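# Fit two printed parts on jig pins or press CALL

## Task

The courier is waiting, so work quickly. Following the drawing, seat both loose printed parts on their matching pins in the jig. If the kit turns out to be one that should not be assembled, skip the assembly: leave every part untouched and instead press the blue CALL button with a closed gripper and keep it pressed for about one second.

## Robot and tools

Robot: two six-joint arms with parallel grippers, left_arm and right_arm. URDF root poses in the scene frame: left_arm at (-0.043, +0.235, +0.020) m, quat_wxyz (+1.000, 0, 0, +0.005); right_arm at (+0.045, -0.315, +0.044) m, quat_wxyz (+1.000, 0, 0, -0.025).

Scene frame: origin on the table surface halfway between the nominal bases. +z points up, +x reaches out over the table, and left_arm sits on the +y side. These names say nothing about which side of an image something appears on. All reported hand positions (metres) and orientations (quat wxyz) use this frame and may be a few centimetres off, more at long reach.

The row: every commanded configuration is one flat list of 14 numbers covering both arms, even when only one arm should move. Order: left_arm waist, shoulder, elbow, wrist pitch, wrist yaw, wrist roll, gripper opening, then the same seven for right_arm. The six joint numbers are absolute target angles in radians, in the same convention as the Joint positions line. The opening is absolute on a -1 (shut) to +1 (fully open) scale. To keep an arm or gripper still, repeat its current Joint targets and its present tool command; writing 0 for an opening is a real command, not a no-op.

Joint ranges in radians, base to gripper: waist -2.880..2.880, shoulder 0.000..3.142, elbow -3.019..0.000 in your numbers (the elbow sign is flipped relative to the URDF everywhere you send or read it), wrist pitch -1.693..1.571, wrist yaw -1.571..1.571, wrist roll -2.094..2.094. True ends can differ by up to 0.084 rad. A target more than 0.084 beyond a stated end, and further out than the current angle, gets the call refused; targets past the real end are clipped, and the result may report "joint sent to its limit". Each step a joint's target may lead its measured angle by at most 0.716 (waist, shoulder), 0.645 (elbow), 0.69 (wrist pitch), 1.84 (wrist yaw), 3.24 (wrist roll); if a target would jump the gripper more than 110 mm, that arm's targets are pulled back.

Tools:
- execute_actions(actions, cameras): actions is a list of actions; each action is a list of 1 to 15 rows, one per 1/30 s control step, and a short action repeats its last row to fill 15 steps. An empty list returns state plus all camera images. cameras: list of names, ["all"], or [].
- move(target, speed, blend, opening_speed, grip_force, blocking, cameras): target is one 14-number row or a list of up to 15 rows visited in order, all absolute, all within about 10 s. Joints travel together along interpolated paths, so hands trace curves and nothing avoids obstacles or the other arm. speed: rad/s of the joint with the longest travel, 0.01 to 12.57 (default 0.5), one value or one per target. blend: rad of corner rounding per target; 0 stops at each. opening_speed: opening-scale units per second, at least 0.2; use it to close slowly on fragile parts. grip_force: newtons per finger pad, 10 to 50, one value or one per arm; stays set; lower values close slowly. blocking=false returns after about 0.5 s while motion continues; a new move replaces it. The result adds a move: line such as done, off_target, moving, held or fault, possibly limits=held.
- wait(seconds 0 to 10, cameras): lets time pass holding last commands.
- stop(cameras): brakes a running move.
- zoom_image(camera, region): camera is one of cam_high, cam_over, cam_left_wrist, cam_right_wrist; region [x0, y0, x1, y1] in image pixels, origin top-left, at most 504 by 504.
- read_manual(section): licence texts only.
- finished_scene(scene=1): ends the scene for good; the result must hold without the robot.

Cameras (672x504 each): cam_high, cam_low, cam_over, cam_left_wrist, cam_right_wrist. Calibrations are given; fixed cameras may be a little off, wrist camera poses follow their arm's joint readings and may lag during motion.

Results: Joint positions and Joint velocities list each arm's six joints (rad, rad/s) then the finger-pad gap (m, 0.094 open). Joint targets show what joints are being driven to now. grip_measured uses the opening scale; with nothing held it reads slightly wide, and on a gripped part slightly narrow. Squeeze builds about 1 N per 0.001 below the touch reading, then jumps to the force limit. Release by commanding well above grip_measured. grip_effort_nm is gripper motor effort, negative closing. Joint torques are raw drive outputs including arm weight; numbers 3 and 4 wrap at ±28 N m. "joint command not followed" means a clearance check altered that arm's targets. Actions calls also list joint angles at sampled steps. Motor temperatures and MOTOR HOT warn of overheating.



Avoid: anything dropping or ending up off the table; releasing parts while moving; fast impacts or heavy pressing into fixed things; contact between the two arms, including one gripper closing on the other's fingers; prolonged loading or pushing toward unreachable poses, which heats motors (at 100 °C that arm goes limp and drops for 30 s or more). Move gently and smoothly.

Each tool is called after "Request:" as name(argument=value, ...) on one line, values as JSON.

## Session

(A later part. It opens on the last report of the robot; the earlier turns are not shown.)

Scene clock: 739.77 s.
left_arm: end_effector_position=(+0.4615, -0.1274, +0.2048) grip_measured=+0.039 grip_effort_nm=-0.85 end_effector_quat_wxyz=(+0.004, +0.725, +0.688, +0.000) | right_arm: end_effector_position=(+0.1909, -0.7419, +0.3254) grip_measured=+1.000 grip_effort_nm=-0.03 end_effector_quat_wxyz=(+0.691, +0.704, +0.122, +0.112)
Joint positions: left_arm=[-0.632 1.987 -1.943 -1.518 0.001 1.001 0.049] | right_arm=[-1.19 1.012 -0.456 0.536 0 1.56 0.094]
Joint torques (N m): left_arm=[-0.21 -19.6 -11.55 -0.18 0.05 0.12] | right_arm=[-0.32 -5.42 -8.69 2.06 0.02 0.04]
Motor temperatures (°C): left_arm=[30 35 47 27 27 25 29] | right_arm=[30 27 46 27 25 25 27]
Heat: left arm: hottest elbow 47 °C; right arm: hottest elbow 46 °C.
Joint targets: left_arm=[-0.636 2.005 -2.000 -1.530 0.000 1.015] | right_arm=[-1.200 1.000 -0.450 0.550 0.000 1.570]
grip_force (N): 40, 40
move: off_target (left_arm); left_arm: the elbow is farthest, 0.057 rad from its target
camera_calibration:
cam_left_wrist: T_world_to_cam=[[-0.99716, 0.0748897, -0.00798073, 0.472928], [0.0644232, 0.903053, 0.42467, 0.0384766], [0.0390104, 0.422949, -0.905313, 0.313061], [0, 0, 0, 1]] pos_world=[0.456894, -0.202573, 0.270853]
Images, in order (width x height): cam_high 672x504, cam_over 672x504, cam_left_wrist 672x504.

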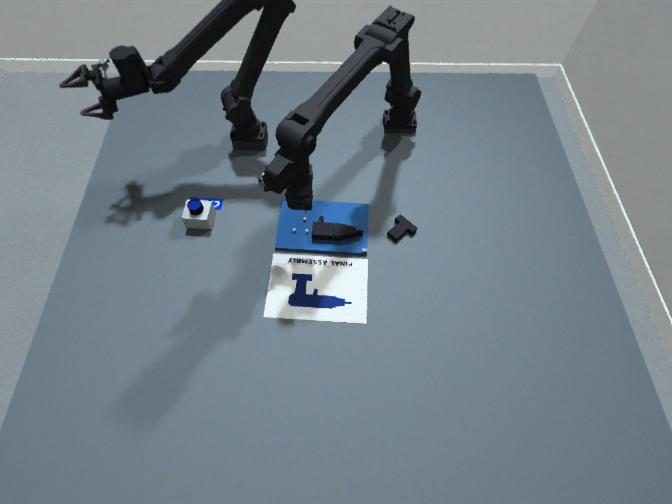

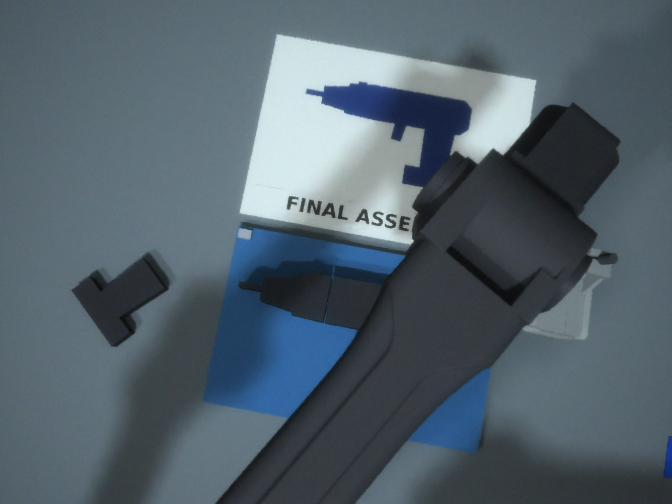

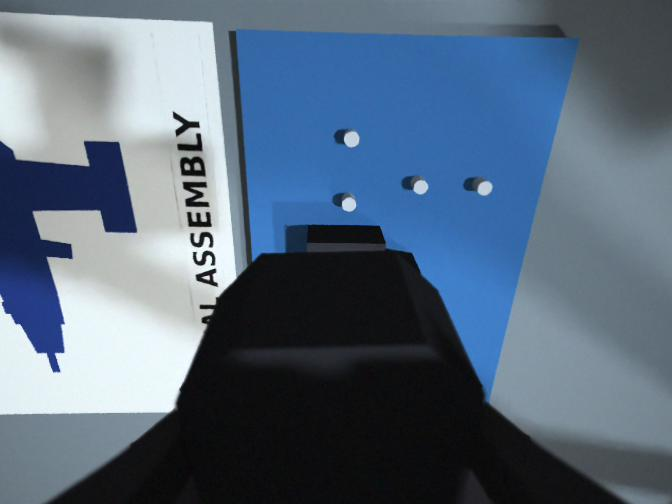

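Request:
move(target=[-0.660, 2.050, -1.753, -1.266, 0, 1.041, -0.15, -1.2, 1.0, -0.45, 0.55, 0, 1.57, 1], speed=0.25, cameras=["cam_high", "cam_low", "cam_left_wrist"])

Request:
zoom_image(camera="cam_left_wrist", region=[230, 110, 520, 290])

Scene clock: 839.07 s.
left_arm: end_effector_position=(+0.4541, -0.1337, +0.0997) grip_measured=+0.039 grip_effort_nm=-0.85 end_effector_quat_wxyz=(-0.001, +0.740, +0.673, -0.001) | right_arm: end_effector_position=(+0.1909, -0.7419, +0.3254) grip_measured=+1.000 grip_effort_nm=-0.02 end_effector_quat_wxyz=(+0.691, +0.704, +0.122, +0.112)
Joint positions: left_arm=[-0.647 2.039 -1.746 -1.279 0.001 1.028 0.049] | right_arm=[-1.19 1.012 -0.456 0.536 0 1.56 0.094]
Joint torques (N m): left_arm=[-0.97 -20.19 -7.76 0.87 0.06 0.12] | right_arm=[-0.38 -5.42 -8.7 2.06 0.02 0.05]
Motor temperatures (°C): left_arm=[30 40 64 27 26 25 29] | right_arm=[30 27 46 28 25 25 27]
Heat: left arm: hottest elbow 64 °C; right arm: hottest elbow 46 °C.
Joint targets: left_arm=[-0.660 2.050 -1.753 -1.266 0.000 1.041] | right_arm=[-1.200 1.000 -0.450 0.550 0.000 1.570]
grip_force (N): 40, 40
move: done
camera_calibration:
cam_left_wrist: T_world_to_cam=[[-0.993218, 0.116262, 0.000807367, 0.468004], [0.105337, 0.896903, 0.429499, 0.069374], [0.0492104, 0.426671, -0.903067, 0.216487], [0, 0, 0, 1]] pos_world=[0.446869, -0.209002, 0.165329]
Images, in order (width x height): cam_high 672x504, cam_low 672x504, cam_left_wrist 672x504.

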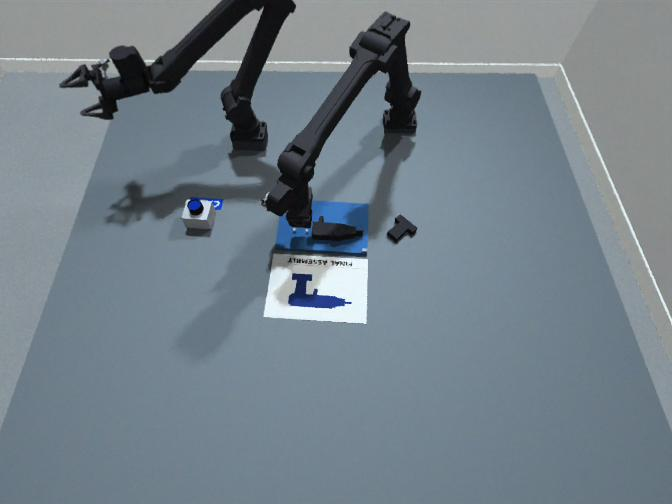

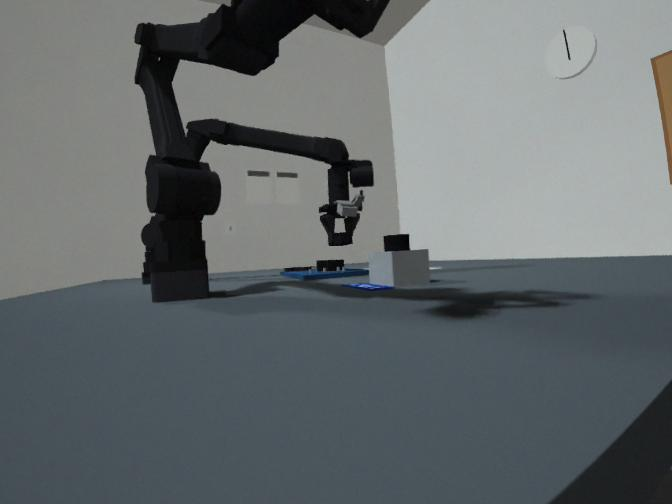

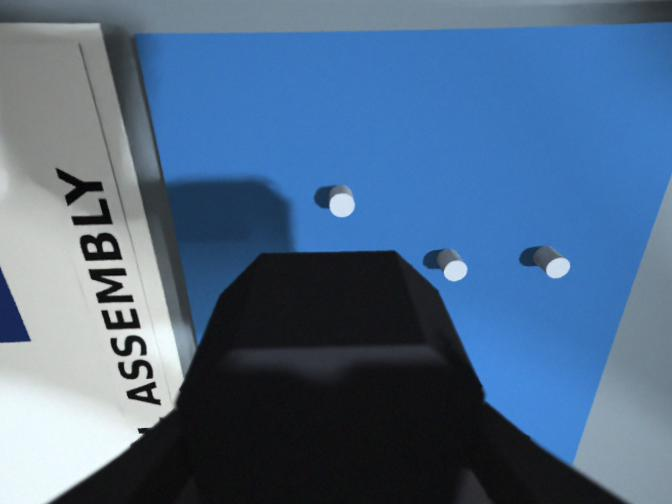

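Scaled by 1.738 from the camera's 672x504 image, which has a finer 960x720 frame.

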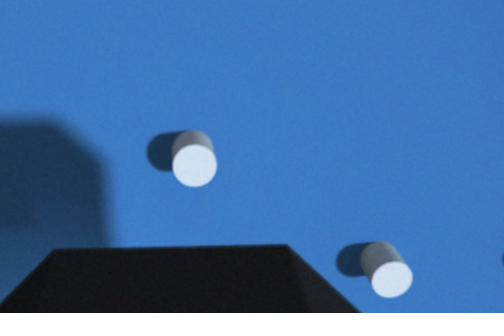

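Request:
move(target=[[-0.664, 2.100, -1.684, -1.146, 0, 1.041, -0.15, -1.2, 1.0, -0.45, 0.55, 0, 1.57, 1], [-0.664, 2.112, -1.674, -1.123, 0, 1.041, -0.15, -1.2, 1.0, -0.45, 0.55, 0, 1.57, 1]], speed=[0.25, 0.05], blend=[0.01, 0], cameras=["cam_high", "cam_low", "cam_left_wrist"])

Request:
zoom_image(camera="cam_high", region=[260, 190, 380, 260])

Request:
zoom_image(camera="cam_low", region=[270, 210, 410, 300])

Scene clock: 894.70 s.
left_arm: end_effector_position=(+0.4527, -0.1359, +0.0366) grip_measured=+0.039 grip_effort_nm=-0.85 end_effector_quat_wxyz=(+0.001, +0.741, +0.671, -0.001) | right_arm: end_effector_position=(+0.1909, -0.7419, +0.3254) grip_measured=+1.000 grip_effort_nm=-0.03 end_effector_quat_wxyz=(+0.691, +0.704, +0.122, +0.112)
Joint positions: left_arm=[-0.651 2.099 -1.669 -1.14 0.001 1.028 0.049] | right_arm=[-1.19 1.012 -0.456 0.536 0 1.56 0.094]
Joint torques (N m): left_arm=[-0.85 -20.31 -7.24 0.99 0.05 0.1] | right_arm=[-0.38 -5.42 -8.69 2.06 0.02 0.05]
Motor temperatures (°C): left_arm=[30 43 54 27 26 25 29] | right_arm=[30 27 47 28 25 25 27]
Heat: left arm: hottest elbow 54 °C; right arm: hottest elbow 47 °C.
Joint targets: left_arm=[-0.664 2.112 -1.674 -1.123 0.000 1.041] | right_arm=[-1.200 1.000 -0.450 0.550 0.000 1.570]
grip_force (N): 40, 40
move: done
camera_calibration:
cam_left_wrist: T_world_to_cam=[[-0.992667, 0.120866, -0.00183118, 0.467381], [0.108448, 0.897164, 0.428177, 0.0972328], [0.0533951, 0.424839, -0.903693, 0.158364], [0, 0, 0, 1]] pos_world=[0.444954, -0.211004, 0.102336]
Images, in order (width x height): cam_high 672x504, cam_low 672x504, cam_left_wrist 672x504.

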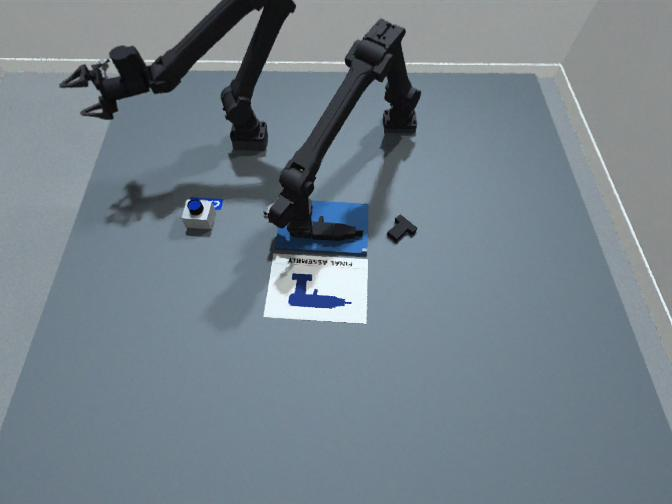

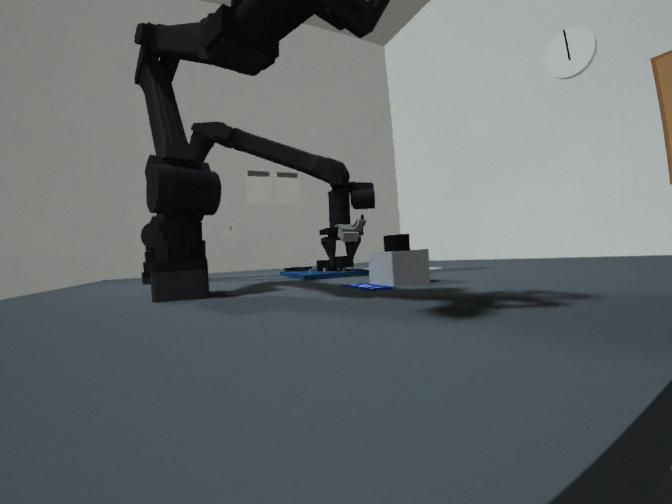

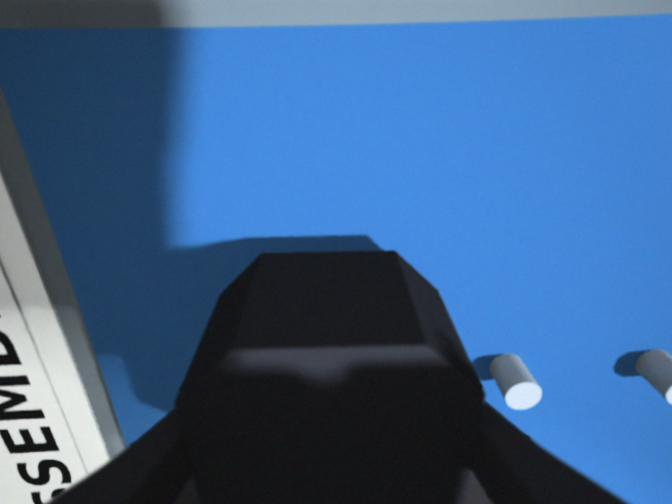

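Scaled by 4.200 from the camera's 672x504 image, which has a finer 960x720 frame.

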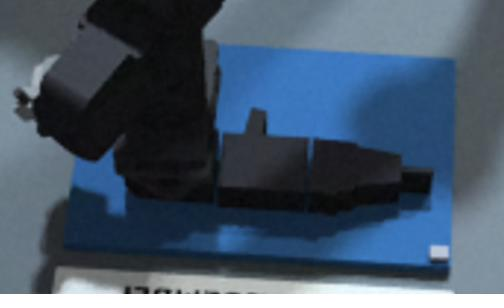

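Scaled by 3.600 from the camera's 672x504 image, which has a finer 960x720 frame.

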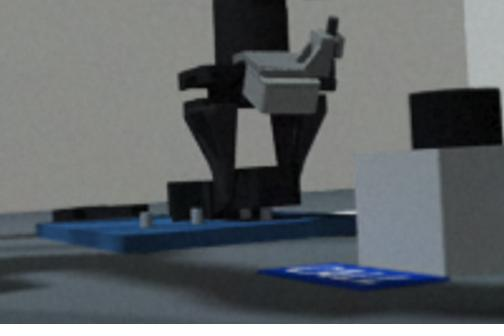

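Request:
move(target=[-0.664, 2.125, -1.662, -1.107, 0, 1.041, -0.15, -1.2, 1.0, -0.45, 0.55, 0, 1.57, 1], speed=0.03, cameras=["cam_high", "cam_low", "cam_left_wrist"])

Request:
zoom_image(camera="cam_high", region=[260, 190, 380, 260])

Request:
zoom_image(camera="cam_low", region=[270, 210, 410, 300])

Scene clock: 906.60 s.
left_arm: end_effector_position=(+0.4526, -0.1357, +0.0286) grip_measured=+0.039 grip_effort_nm=-0.85 end_effector_quat_wxyz=(+0.001, +0.741, +0.671, +0.000) | right_arm: end_effector_position=(+0.1909, -0.7419, +0.3254) grip_measured=+1.000 grip_effort_nm=-0.02 end_effector_quat_wxyz=(+0.691, +0.704, +0.122, +0.112)
Joint positions: left_arm=[-0.651 2.106 -1.659 -1.121 0.001 1.028 0.049] | right_arm=[-1.19 1.012 -0.456 0.536 0 1.56 0.094]
Joint torques (N m): left_arm=[-0.97 -20.13 -7.15 0.85 0.09 0.11] | right_arm=[-0.38 -5.36 -8.68 2.04 0.02 0.05]
Heat: left arm: hottest elbow 52 °C; right arm: hottest elbow 47 °C.
Joint targets: left_arm=[-0.664 2.125 -1.662 -1.107 0.000 1.041] | right_arm=[-1.200 1.000 -0.450 0.550 0.000 1.570]
grip_force (N): 40, 40
move: done
camera_calibration:
cam_left_wrist: T_world_to_cam=[[-0.992623, 0.121195, -0.00347379, 0.467236], [0.108054, 0.89727, 0.428056, 0.100587], [0.0549949, 0.424522, -0.903746, 0.150342], [0, 0, 0, 1]] pos_world=[0.444652, -0.210704, 0.0944375]
Images, in order (width x height): cam_high 672x504, cam_low 672x504, cam_left_wrist 672x504.

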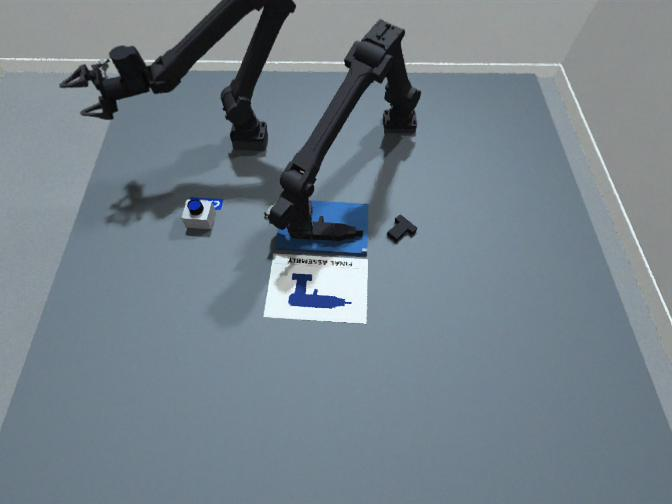

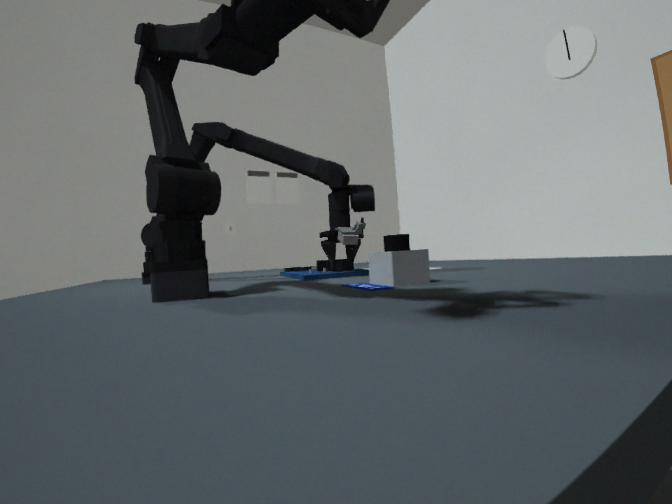

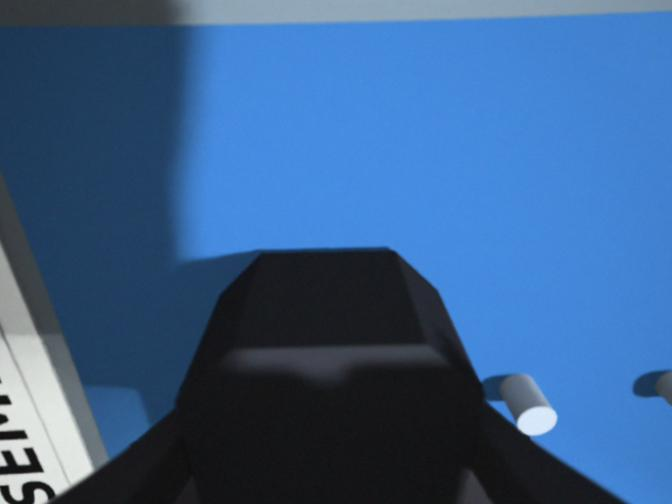

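Scaled by 4.200 from the camera's 672x504 image, which has a finer 960x720 frame.

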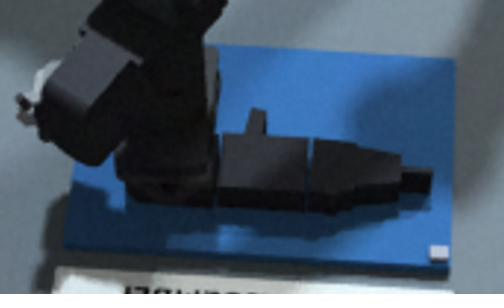

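Scaled by 3.600 from the camera's 672x504 image, which has a finer 960x720 frame.

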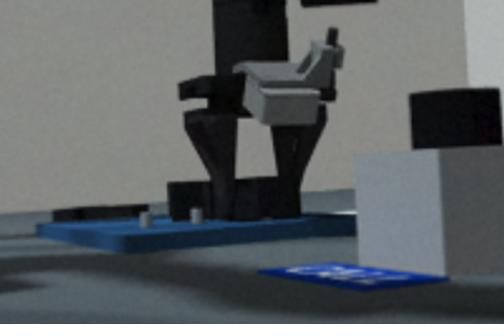

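Request:
move(target=[-0.664, 2.131, -1.656, -1.101, 0, 1.041, -0.15, -1.2, 1.0, -0.45, 0.55, 0, 1.57, 1], speed=0.03, cameras=["cam_high", "cam_low", "cam_left_wrist"])

Request:
zoom_image(camera="cam_low", region=[300, 240, 370, 290])

Request:
zoom_image(camera="cam_high", region=[270, 210, 340, 260])

Scene clock: 920.57 s.
left_arm: end_effector_position=(+0.4526, -0.1357, +0.0284) grip_measured=+0.039 grip_effort_nm=-0.85 end_effector_quat_wxyz=(+0.002, +0.741, +0.671, +0.000) | right_arm: end_effector_position=(+0.1909, -0.7419, +0.3254) grip_measured=+1.000 grip_effort_nm=-0.02 end_effector_quat_wxyz=(+0.691, +0.704, +0.122, +0.112)
Joint positions: left_arm=[-0.651 2.106 -1.658 -1.119 0.001 1.028 0.049] | right_arm=[-1.19 1.012 -0.456 0.536 0 1.56 0.094]
Joint torques (N m): left_arm=[-1.14 -19.37 -6.8 1.07 0.09 0.11] | right_arm=[-0.38 -5.42 -8.69 2.06 0.02 0.05]
Heat: left arm: hottest elbow 50 °C; right arm: hottest elbow 47 °C.
Joint targets: left_arm=[-0.664 2.131 -1.656 -1.101 0.000 1.041] | right_arm=[-1.200 1.000 -0.450 0.550 0.000 1.570]
grip_force (N): 40, 40
move: done
camera_calibration:
cam_left_wrist: T_world_to_cam=[[-0.992622, 0.12118, -0.0041939, 0.467398], [0.107757, 0.897468, 0.427715, 0.10091], [0.0555946, 0.424107, -0.903904, 0.149728], [0, 0, 0, 1]] pos_world=[0.444752, -0.210704, 0.0941393]
Images, in order (width x height): cam_high 672x504, cam_low 672x504, cam_left_wrist 672x504.

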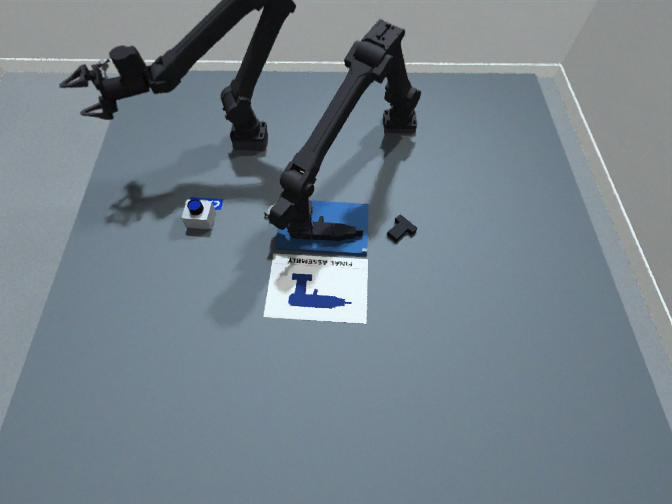

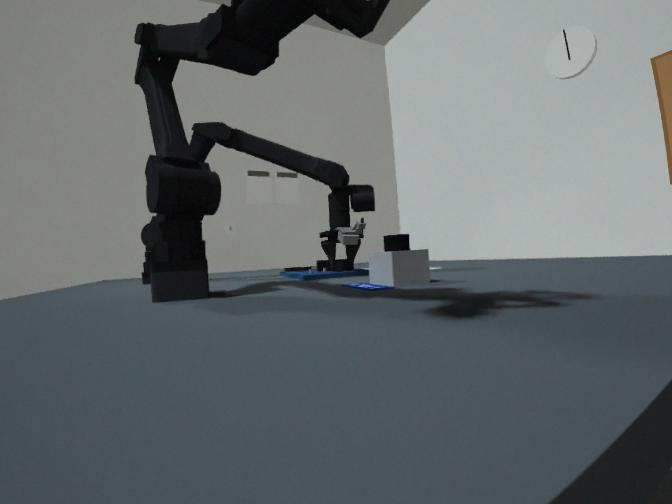

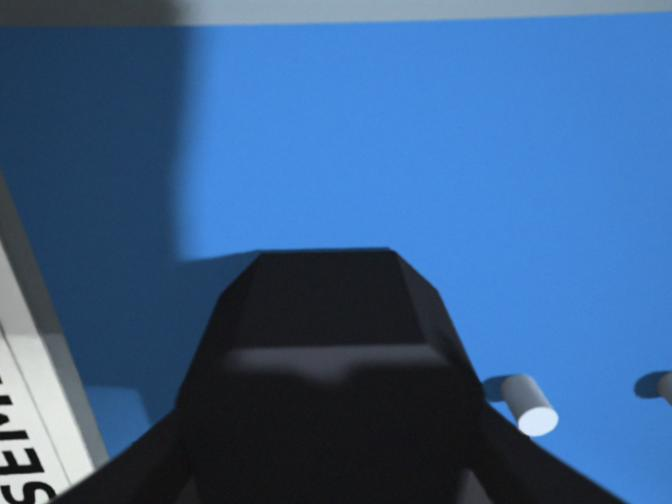

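Scaled by 7.200 from the camera's 672x504 image, which has a finer 960x720 frame.

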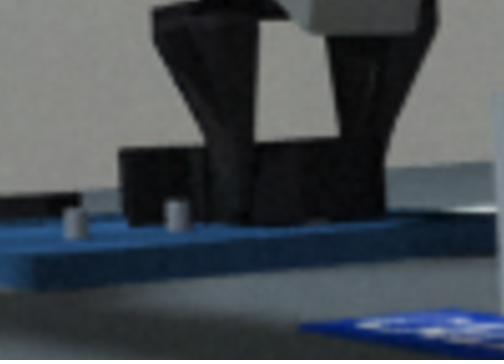

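Scaled by 7.200 from the camera's 672x504 image, which has a finer 960x720 frame.

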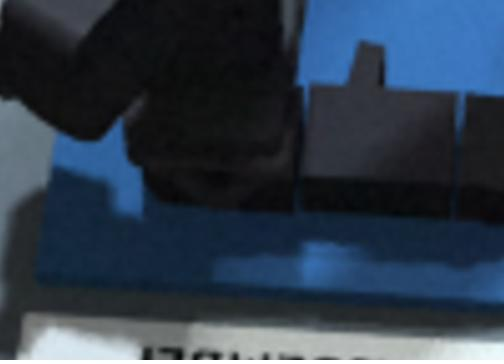

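Request:
move(target=[[-0.664, 2.125, -1.662, -1.107, 0, 1.041, 0.26, -1.2, 1.0, -0.45, 0.55, 0, 1.57, 1], [-0.660, 2.110, -1.72, -1.17, 0, 1.041, 0.26, -1.2, 1.0, -0.45, 0.55, 0, 1.57, 1], [-0.660, 2.045, -1.80, -1.28, 0, 1.041, 0.26, -1.2, 1.0, -0.45, 0.55, 0, 1.57, 1]], speed=[0.1, 0.08, 0.2], blend=[0, 0.01, 0], opening_speed=0.5, cameras=["cam_high", "cam_left_wrist"])

Request:
zoom_image(camera="cam_high", region=[270, 190, 390, 260])

Scene clock: 969.27 s.
left_arm: end_effector_position=(+0.4566, -0.1387, +0.0866) grip_measured=+0.258 grip_effort_nm=0.12 end_effector_quat_wxyz=(-0.004, +0.741, +0.671, -0.001) | right_arm: end_effector_position=(+0.1909, -0.7419, +0.3254) grip_measured=+1.000 grip_effort_nm=-0.03 end_effector_quat_wxyz=(+0.691, +0.704, +0.122, +0.112)
Joint positions: left_arm=[-0.651 2.067 -1.756 -1.268 0.001 1.028 0.059] | right_arm=[-1.19 1.012 -0.456 0.536 0 1.56 0.094]
Joint torques (N m): left_arm=[-0.73 -23.59 -10.25 -0.16 0.09 0.11] | right_arm=[-0.38 -5.42 -8.69 2.06 0.02 0.05]
Motor temperatures (°C): left_arm=[29 41 47 27 26 25 29] | right_arm=[30 27 47 28 25 25 27]
Heat: left arm: hottest elbow 47 °C; right arm: hottest elbow 47 °C.
Joint targets: left_arm=[-0.660 2.045 -1.800 -1.280 0.000 1.041] | right_arm=[-1.200 1.000 -0.450 0.550 0.000 1.570]
grip_force (N): 40, 40
move: off_target (left_arm); left_arm: the elbow is farthest, 0.044 rad from its target
camera_calibration:
cam_left_wrist: T_world_to_cam=[[-0.992616, 0.121146, 0.00611459, 0.471058], [0.111833, 0.894454, 0.432949, 0.0755316], [0.046981, 0.430436, -0.901398, 0.208115], [0, 0, 0, 1]] pos_world=[0.449356, -0.214207, 0.152012]
Images, in order (width x height): cam_high 672x504, cam_left_wrist 672x504.

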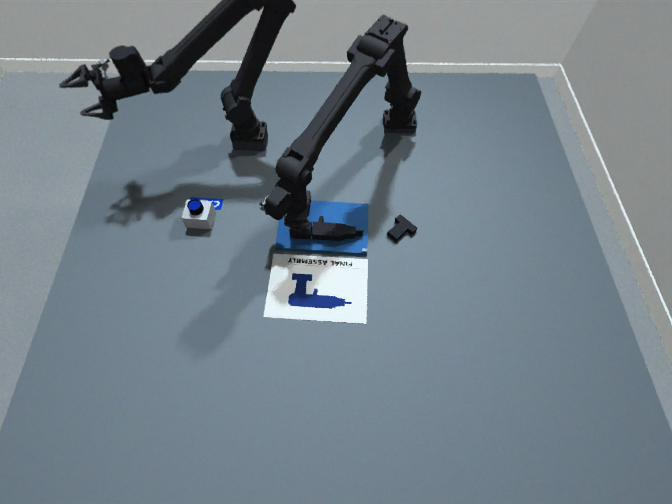

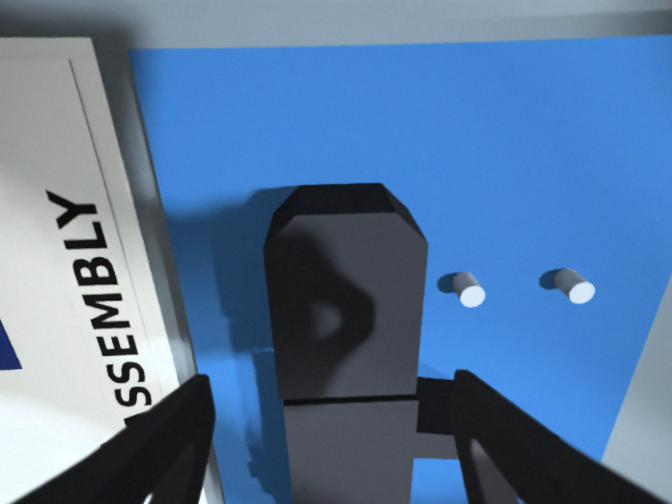

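Scaled by 4.200 from the camera's 672x504 image, which has a finer 960x720 frame.

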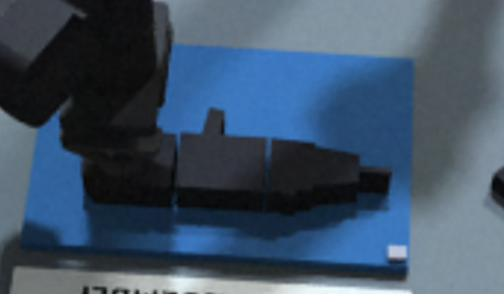

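Request:
move(target=[[-0.660, 1.9, -1.9, -1.45, 0, 1.041, 0.6, -1.2, 1.0, -0.45, 0.55, 0, 1.57, 1], [-0.098, 1.719, -1.385, -1.228, 0, 0.738, 0.7, -1.2, 1.0, -0.45, 0.55, 0, 1.57, 1]], speed=[0.5, 0.7], blend=[0.1, 0], cameras=["cam_high", "cam_over", "cam_low", "cam_left_wrist"])

Request:
zoom_image(camera="cam_over", region=[220, 220, 510, 430])

Request:
zoom_image(camera="cam_high", region=[270, 190, 390, 260])

Request:
zoom_image(camera="cam_low", region=[270, 240, 370, 290])

Scene clock: 1006.90 s.
left_arm: end_effector_position=(+0.4571, +0.1960, +0.1285) grip_measured=+0.698 grip_effort_nm=0.12 end_effector_quat_wxyz=(-0.017, +0.402, +0.915, -0.005) | right_arm: end_effector_position=(+0.1909, -0.7419, +0.3254) grip_measured=+1.000 grip_effort_nm=-0.02 end_effector_quat_wxyz=(+0.691, +0.704, +0.122, +0.112)
Joint positions: left_arm=[-0.087 1.742 -1.377 -1.241 -0.001 0.751 0.08] | right_arm=[-1.19 1.012 -0.456 0.536 0 1.56 0.094]
Joint torques (N m): left_arm=[-0.91 -18.43 -7.61 0.84 0.14 -0.16] | right_arm=[-0.38 -5.36 -8.7 2.06 0.02 0.05]
Motor temperatures (°C): left_arm=[29 46 54 27 26 25 28] | right_arm=[30 27 47 28 25 25 27]
Heat: left arm: hottest elbow 54 °C; right arm: hottest elbow 47 °C.
Joint targets: left_arm=[-0.098 1.719 -1.385 -1.228 0.000 0.738] | right_arm=[-1.200 1.000 -0.450 0.550 0.000 1.570]
grip_force (N): 40, 40
move: done; blend cut to 0.085 rad at target 1
camera_calibration:
cam_left_wrist: T_world_to_cam=[[-0.751156, -0.659747, 0.0223254, 0.471285], [-0.580781, 0.676569, 0.452711, 0.114778], [-0.313779, 0.327091, -0.891378, 0.28564], [0, 0, 0, 1]] pos_world=[0.510297, 0.139843, 0.19213]
Images, in order (width x height): cam_high 672x504, cam_low 672x504, cam_over 672x504, cam_left_wrist 672x504.

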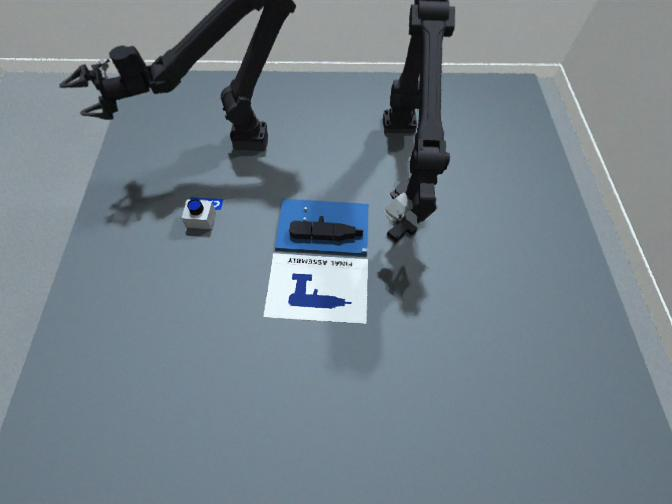

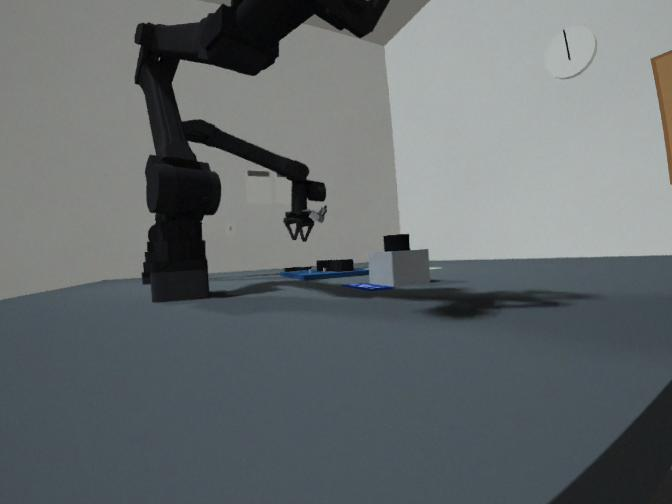

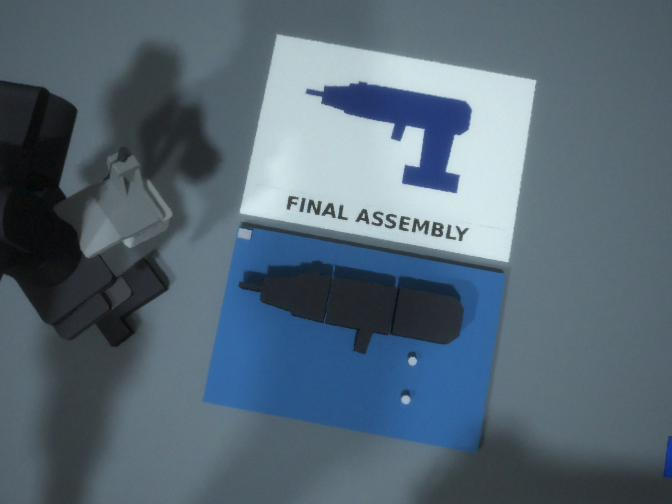

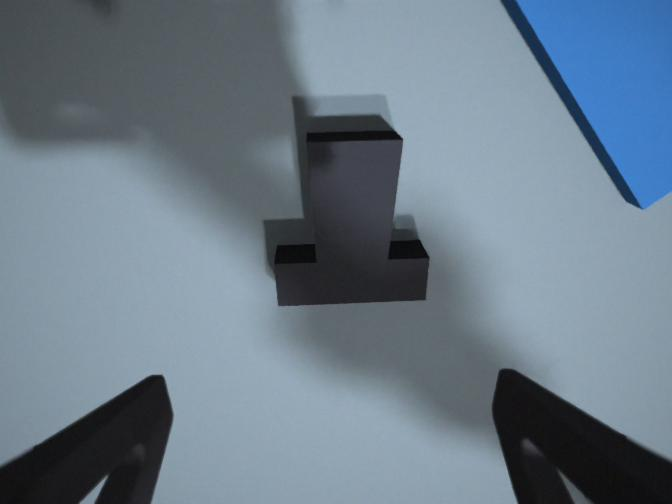

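Scaled by 1.738 from the camera's 672x504 image, which has a finer 960x720 frame.

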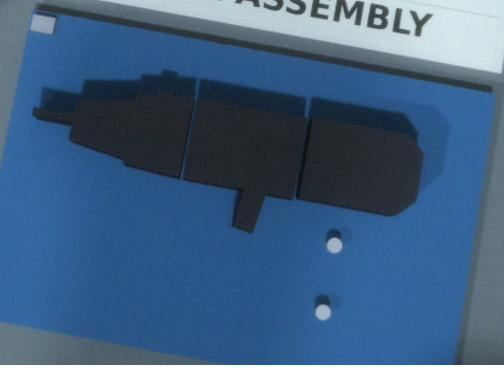

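Scaled by 4.200 from the camera's 672x504 image, which has a finer 960x720 frame.

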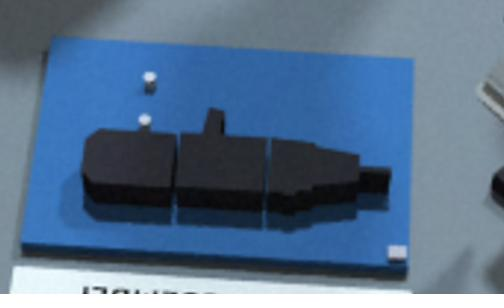

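Scaled by 5.040 from the camera's 672x504 image, which has a finer 960x720 frame.

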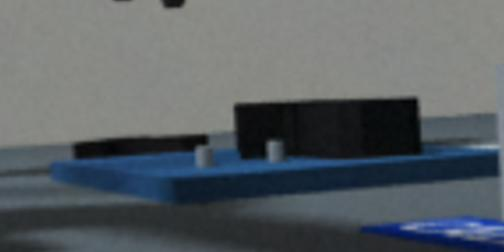

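Request:
move(target=[[-0.134, 1.788, -1.325, -1.1, 0, 0.703, 0.7, -1.2, 1.0, -0.45, 0.55, 0, 1.57, 1], [-0.134, 1.888, -1.248, -0.922, 0, 0.703, 0.7, -1.2, 1.0, -0.45, 0.55, 0, 1.57, 1]], speed=[0.25, 0.2], blend=[0.01, 0], cameras=["cam_low", "cam_left_wrist"])

Scene clock: 1041.77 s.
left_arm: end_effector_position=(+0.4638, +0.1768, +0.0190) grip_measured=+0.698 grip_effort_nm=0.12 end_effector_quat_wxyz=(+0.002, +0.403, +0.915, +0.001) | right_arm: end_effector_position=(+0.1909, -0.7419, +0.3254) grip_measured=+1.000 grip_effort_nm=-0.03 end_effector_quat_wxyz=(+0.691, +0.704, +0.122, +0.112)
Joint positions: left_arm=[-0.123 1.874 -1.244 -0.936 -0.001 0.716 0.08] | right_arm=[-1.19 1.012 -0.456 0.536 0 1.56 0.094]
Joint torques (N m): left_arm=[-0.85 -16.21 -6.45 0.92 0.12 -0.16] | right_arm=[-0.38 -5.42 -8.69 2.06 0.02 0.05]
Heat: left arm: hottest elbow 51 °C; right arm: hottest elbow 47 °C.
Joint targets: left_arm=[-0.134 1.888 -1.248 -0.922 0.000 0.703] | right_arm=[-1.200 1.000 -0.450 0.550 0.000 1.570]
grip_force (N): 40, 40
move: done
camera_calibration:
cam_left_wrist: T_world_to_cam=[[-0.752518, -0.658547, -0.00577151, 0.467007], [-0.597432, 0.678942, 0.426747, 0.189064], [-0.277114, 0.324583, -0.904353, 0.180053], [0, 0, 0, 1]] pos_world=[0.514279, 0.12074, 0.084844]
Images, in order (width x height): cam_low 672x504, cam_left_wrist 672x504.

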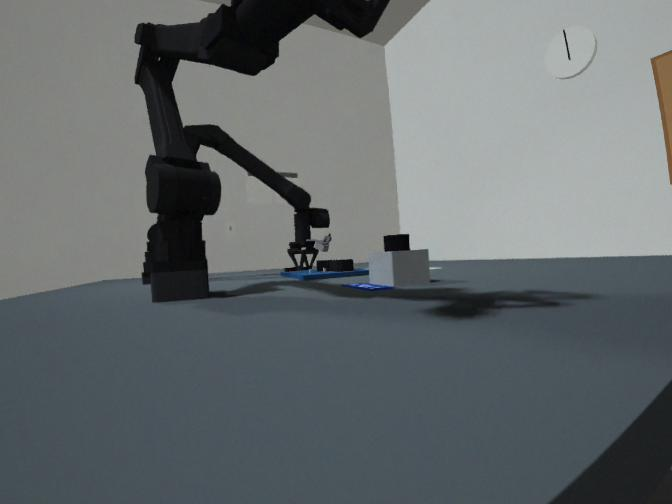

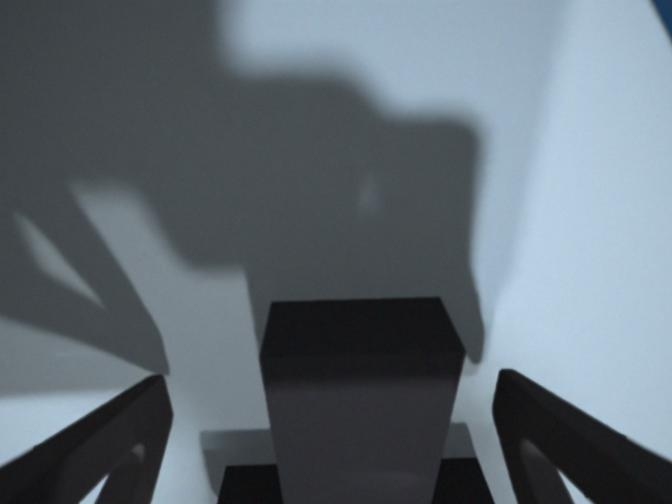

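Request:
move(target=[-0.144, 1.864, -1.235, -0.918, 0, 0.700, 0.7, -1.2, 1.0, -0.45, 0.55, 0, 1.57, 1], speed=0.1, cameras=["cam_left_wrist"])

Scene clock: 1062.50 s.
left_arm: end_effector_position=(+0.4594, +0.1734, +0.0158) grip_measured=+0.698 grip_effort_nm=0.12 end_effector_quat_wxyz=(-0.001, +0.405, +0.914, +0.000) | right_arm: end_effector_position=(+0.1909, -0.7419, +0.3254) grip_measured=+1.000 grip_effort_nm=-0.02 end_effector_quat_wxyz=(+0.691, +0.704, +0.122, +0.112)
Joint positions: left_arm=[-0.131 1.874 -1.234 -0.932 -0.001 0.713 0.08] | right_arm=[-1.19 1.012 -0.456 0.536 0 1.56 0.094]
Joint torques (N m): left_arm=[-1.08 -18.08 -6.2 0.95 0.13 -0.15] | right_arm=[-0.38 -5.42 -8.69 2.06 0.02 0.04]
Motor temperatures (°C): left_arm=[29 39 48 27 26 25 27] | right_arm=[30 27 47 28 25 25 27]
Heat: left arm: hottest elbow 48 °C; right arm: hottest elbow 47 °C.
Joint targets: left_arm=[-0.144 1.864 -1.235 -0.918 0.000 0.700] | right_arm=[-1.200 1.000 -0.450 0.550 0.000 1.570]
grip_force (N): 40, 40
move: done
camera_calibration:
cam_left_wrist: T_world_to_cam=[[-0.755812, -0.654787, -0.00122296, 0.462237], [-0.59115, 0.681551, 0.431311, 0.186567], [-0.281583, 0.326713, -0.902203, 0.178705], [0, 0, 0, 1]] pos_world=[0.509974, 0.117126, 0.0813246]
Images, in order (width x height): cam_left_wrist 672x504.

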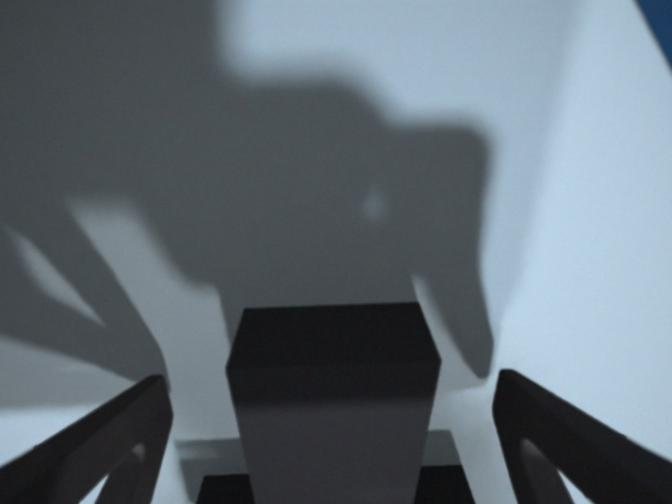

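Request:
move(target=[-0.144, 1.864, -1.235, -0.918, 0, 0.700, -0.42, -1.2, 1.0, -0.45, 0.55, 0, 1.57, 1], speed=0.1, opening_speed=0.6, cameras=["cam_left_wrist"])

Scene clock: 1070.17 s.
left_arm: end_effector_position=(+0.4594, +0.1734, +0.0158) grip_measured=-0.178 grip_effort_nm=-0.82 end_effector_quat_wxyz=(-0.001, +0.405, +0.914, +0.000) | right_arm: end_effector_position=(+0.1909, -0.7419, +0.3254) grip_measured=+1.000 grip_effort_nm=-0.02 end_effector_quat_wxyz=(+0.691, +0.704, +0.122, +0.112)
Joint positions: left_arm=[-0.131 1.874 -1.234 -0.932 -0.001 0.713 0.039] | right_arm=[-1.19 1.012 -0.456 0.536 0 1.56 0.094]
Joint torques (N m): left_arm=[-1.14 -17.96 -6.22 0.88 0.13 -0.16] | right_arm=[-0.38 -5.42 -8.7 2.06 0.02 0.05]
Heat: left arm: hottest elbow 48 °C; right arm: hottest elbow 47 °C.
Joint targets: left_arm=[-0.144 1.864 -1.235 -0.918 0.000 0.700] | right_arm=[-1.200 1.000 -0.450 0.550 0.000 1.570]
grip_force (N): 40, 40
move: done
camera_calibration:
cam_left_wrist: T_world_to_cam=[[-0.75525, -0.655435, -0.00124002, 0.462105], [-0.591726, 0.681023, 0.431356, 0.186978], [-0.281882, 0.326516, -0.902181, 0.178906], [0, 0, 0, 1]] pos_world=[0.510075, 0.117129, 0.0813244]
Images, in order (width x height): cam_left_wrist 672x504.

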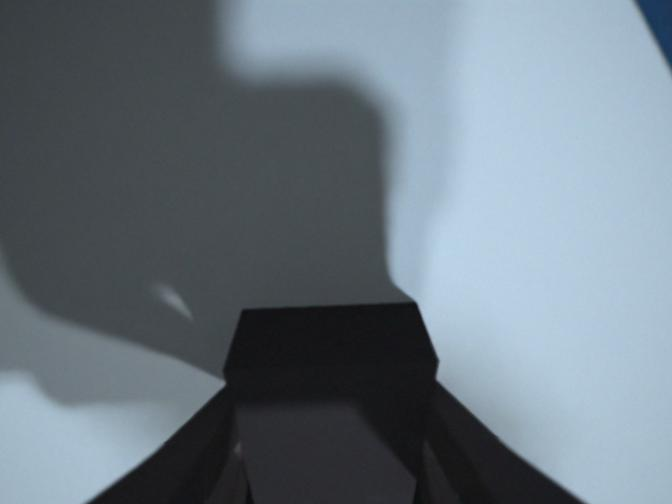

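Request:
move(target=[[-0.14, 1.72, -1.42, -1.20, 0, 0.700, -0.42, -1.2, 1.0, -0.45, 0.55, 0, 1.57, 1], [-0.095, 1.536, -0.985, 0.55, 1.485, -0.05, -0.42, -1.2, 1.0, -0.45, 0.55, 0, 1.57, 1], [-0.095, 1.536, -0.985, 0.55, 1.485, -0.05, -0.42, 0.05, 1.0, -0.45, 0.55, -1.148, 1.57, 1]], speed=[0.25, 0.8, 0.8], blend=[0.05, 0.1, 0], cameras=["cam_high", "cam_left_wrist", "cam_right_wrist"])

Request:
zoom_image(camera="cam_right_wrist", region=[280, 165, 440, 310])

Scene clock: 1087.83 s.
left_arm: end_effector_position=(+0.4330, +0.0127, +0.3147) grip_measured=-0.179 grip_effort_nm=-0.85 end_effector_quat_wxyz=(+0.472, +0.481, +0.521, -0.524) | right_arm: end_effector_position=(+0.3927, -0.1549, +0.3274) grip_measured=+1.000 grip_effort_nm=-0.03 end_effector_quat_wxyz=(+0.144, +0.150, +0.694, +0.689)
Joint positions: left_arm=[-0.109 1.564 -0.981 0.528 1.483 -0.037 0.039] | right_arm=[0.055 1.012 -0.456 0.536 -1.147 1.56 0.094]
Joint torques (N m): left_arm=[1.55 -16.03 -7.47 2.19 0.15 -0.16] | right_arm=[-0.03 -5.07 -8.38 1.76 -0.06 0.05]
Heat: left arm: hottest elbow 48 °C; right arm: hottest elbow 47 °C.
Joint targets: left_arm=[-0.095 1.536 -0.985 0.550 1.485 -0.050] | right_arm=[0.050 1.000 -0.450 0.550 -1.148 1.570]
grip_force (N): 40, 40
move: done
camera_calibration:
cam_left_wrist: T_world_to_cam=[[-0.997547, 0.00948281, 0.0693568, 0.411544], [-0.0583572, 0.43455, -0.898755, 0.342675], [-0.0386617, -0.900598, -0.43293, 0.25618], [0, 0, 0, 1]] pos_world=[0.440436, 0.0779038, 0.390345]
cam_right_wrist: T_world_to_cam=[[-0.0162126, -0.0190409, -0.999687, 0.330108], [-0.999559, -0.0245529, 0.0166782, 0.421191], [-0.0248628, 0.999517, -0.0186345, 0.260401], [0, 0, 0, 1]] pos_world=[0.432832, -0.243648, 0.327832]
Images, in order (width x height): cam_high 672x504, cam_left_wrist 672x504, cam_right_wrist 672x504.

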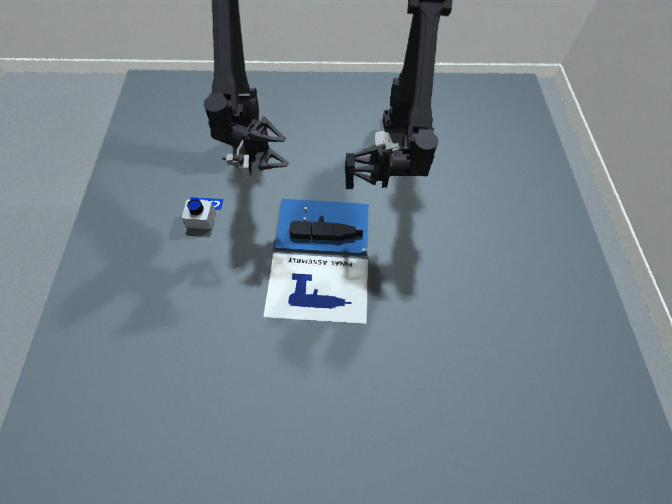

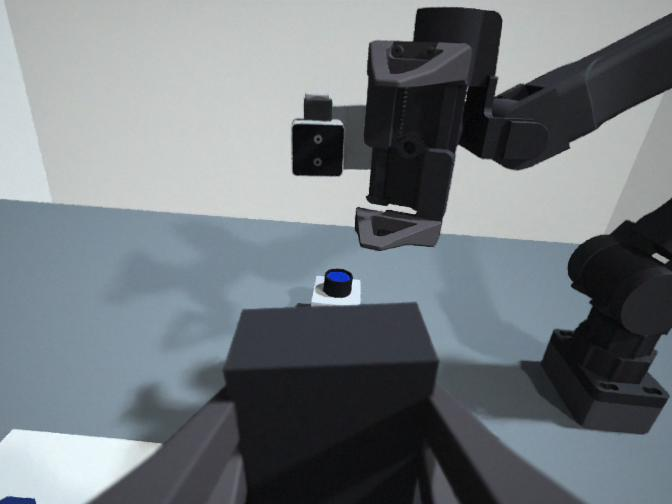

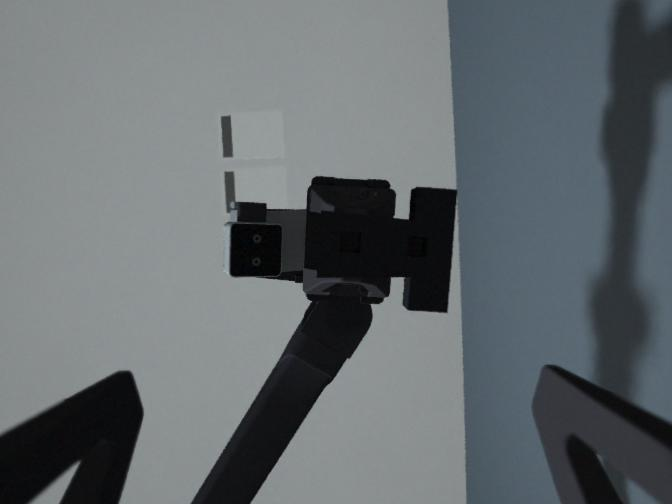

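Scaled by 3.150 from the camera's 672x504 image, which has a finer 960x720 frame.

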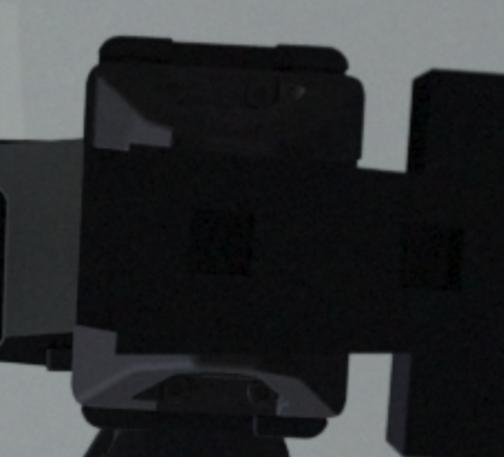

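Request:
zoom_image(camera="cam_right_wrist", region=[295, 200, 365, 270])

Request:
zoom_image(camera="cam_right_wrist", region=[380, 175, 470, 325])

Scaled by 7.200 from the camera's 672x504 image, which has a finer 960x720 frame.

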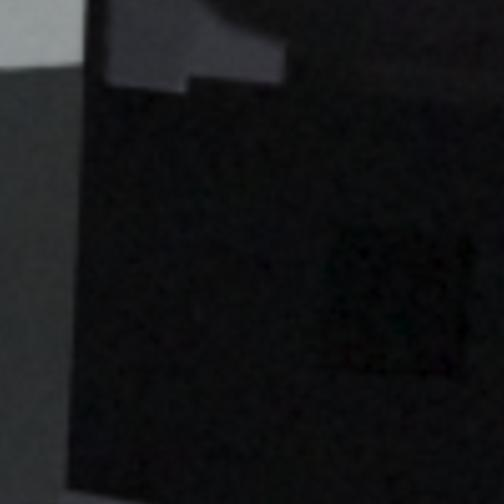

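Scaled by 3.360 from the camera's 672x504 image, which has a finer 960x720 frame.

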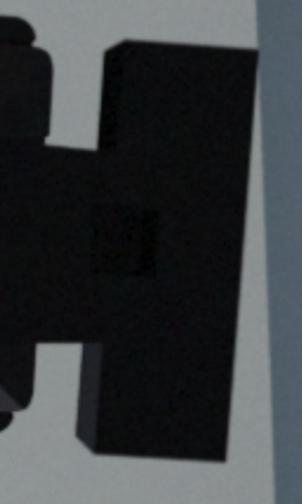

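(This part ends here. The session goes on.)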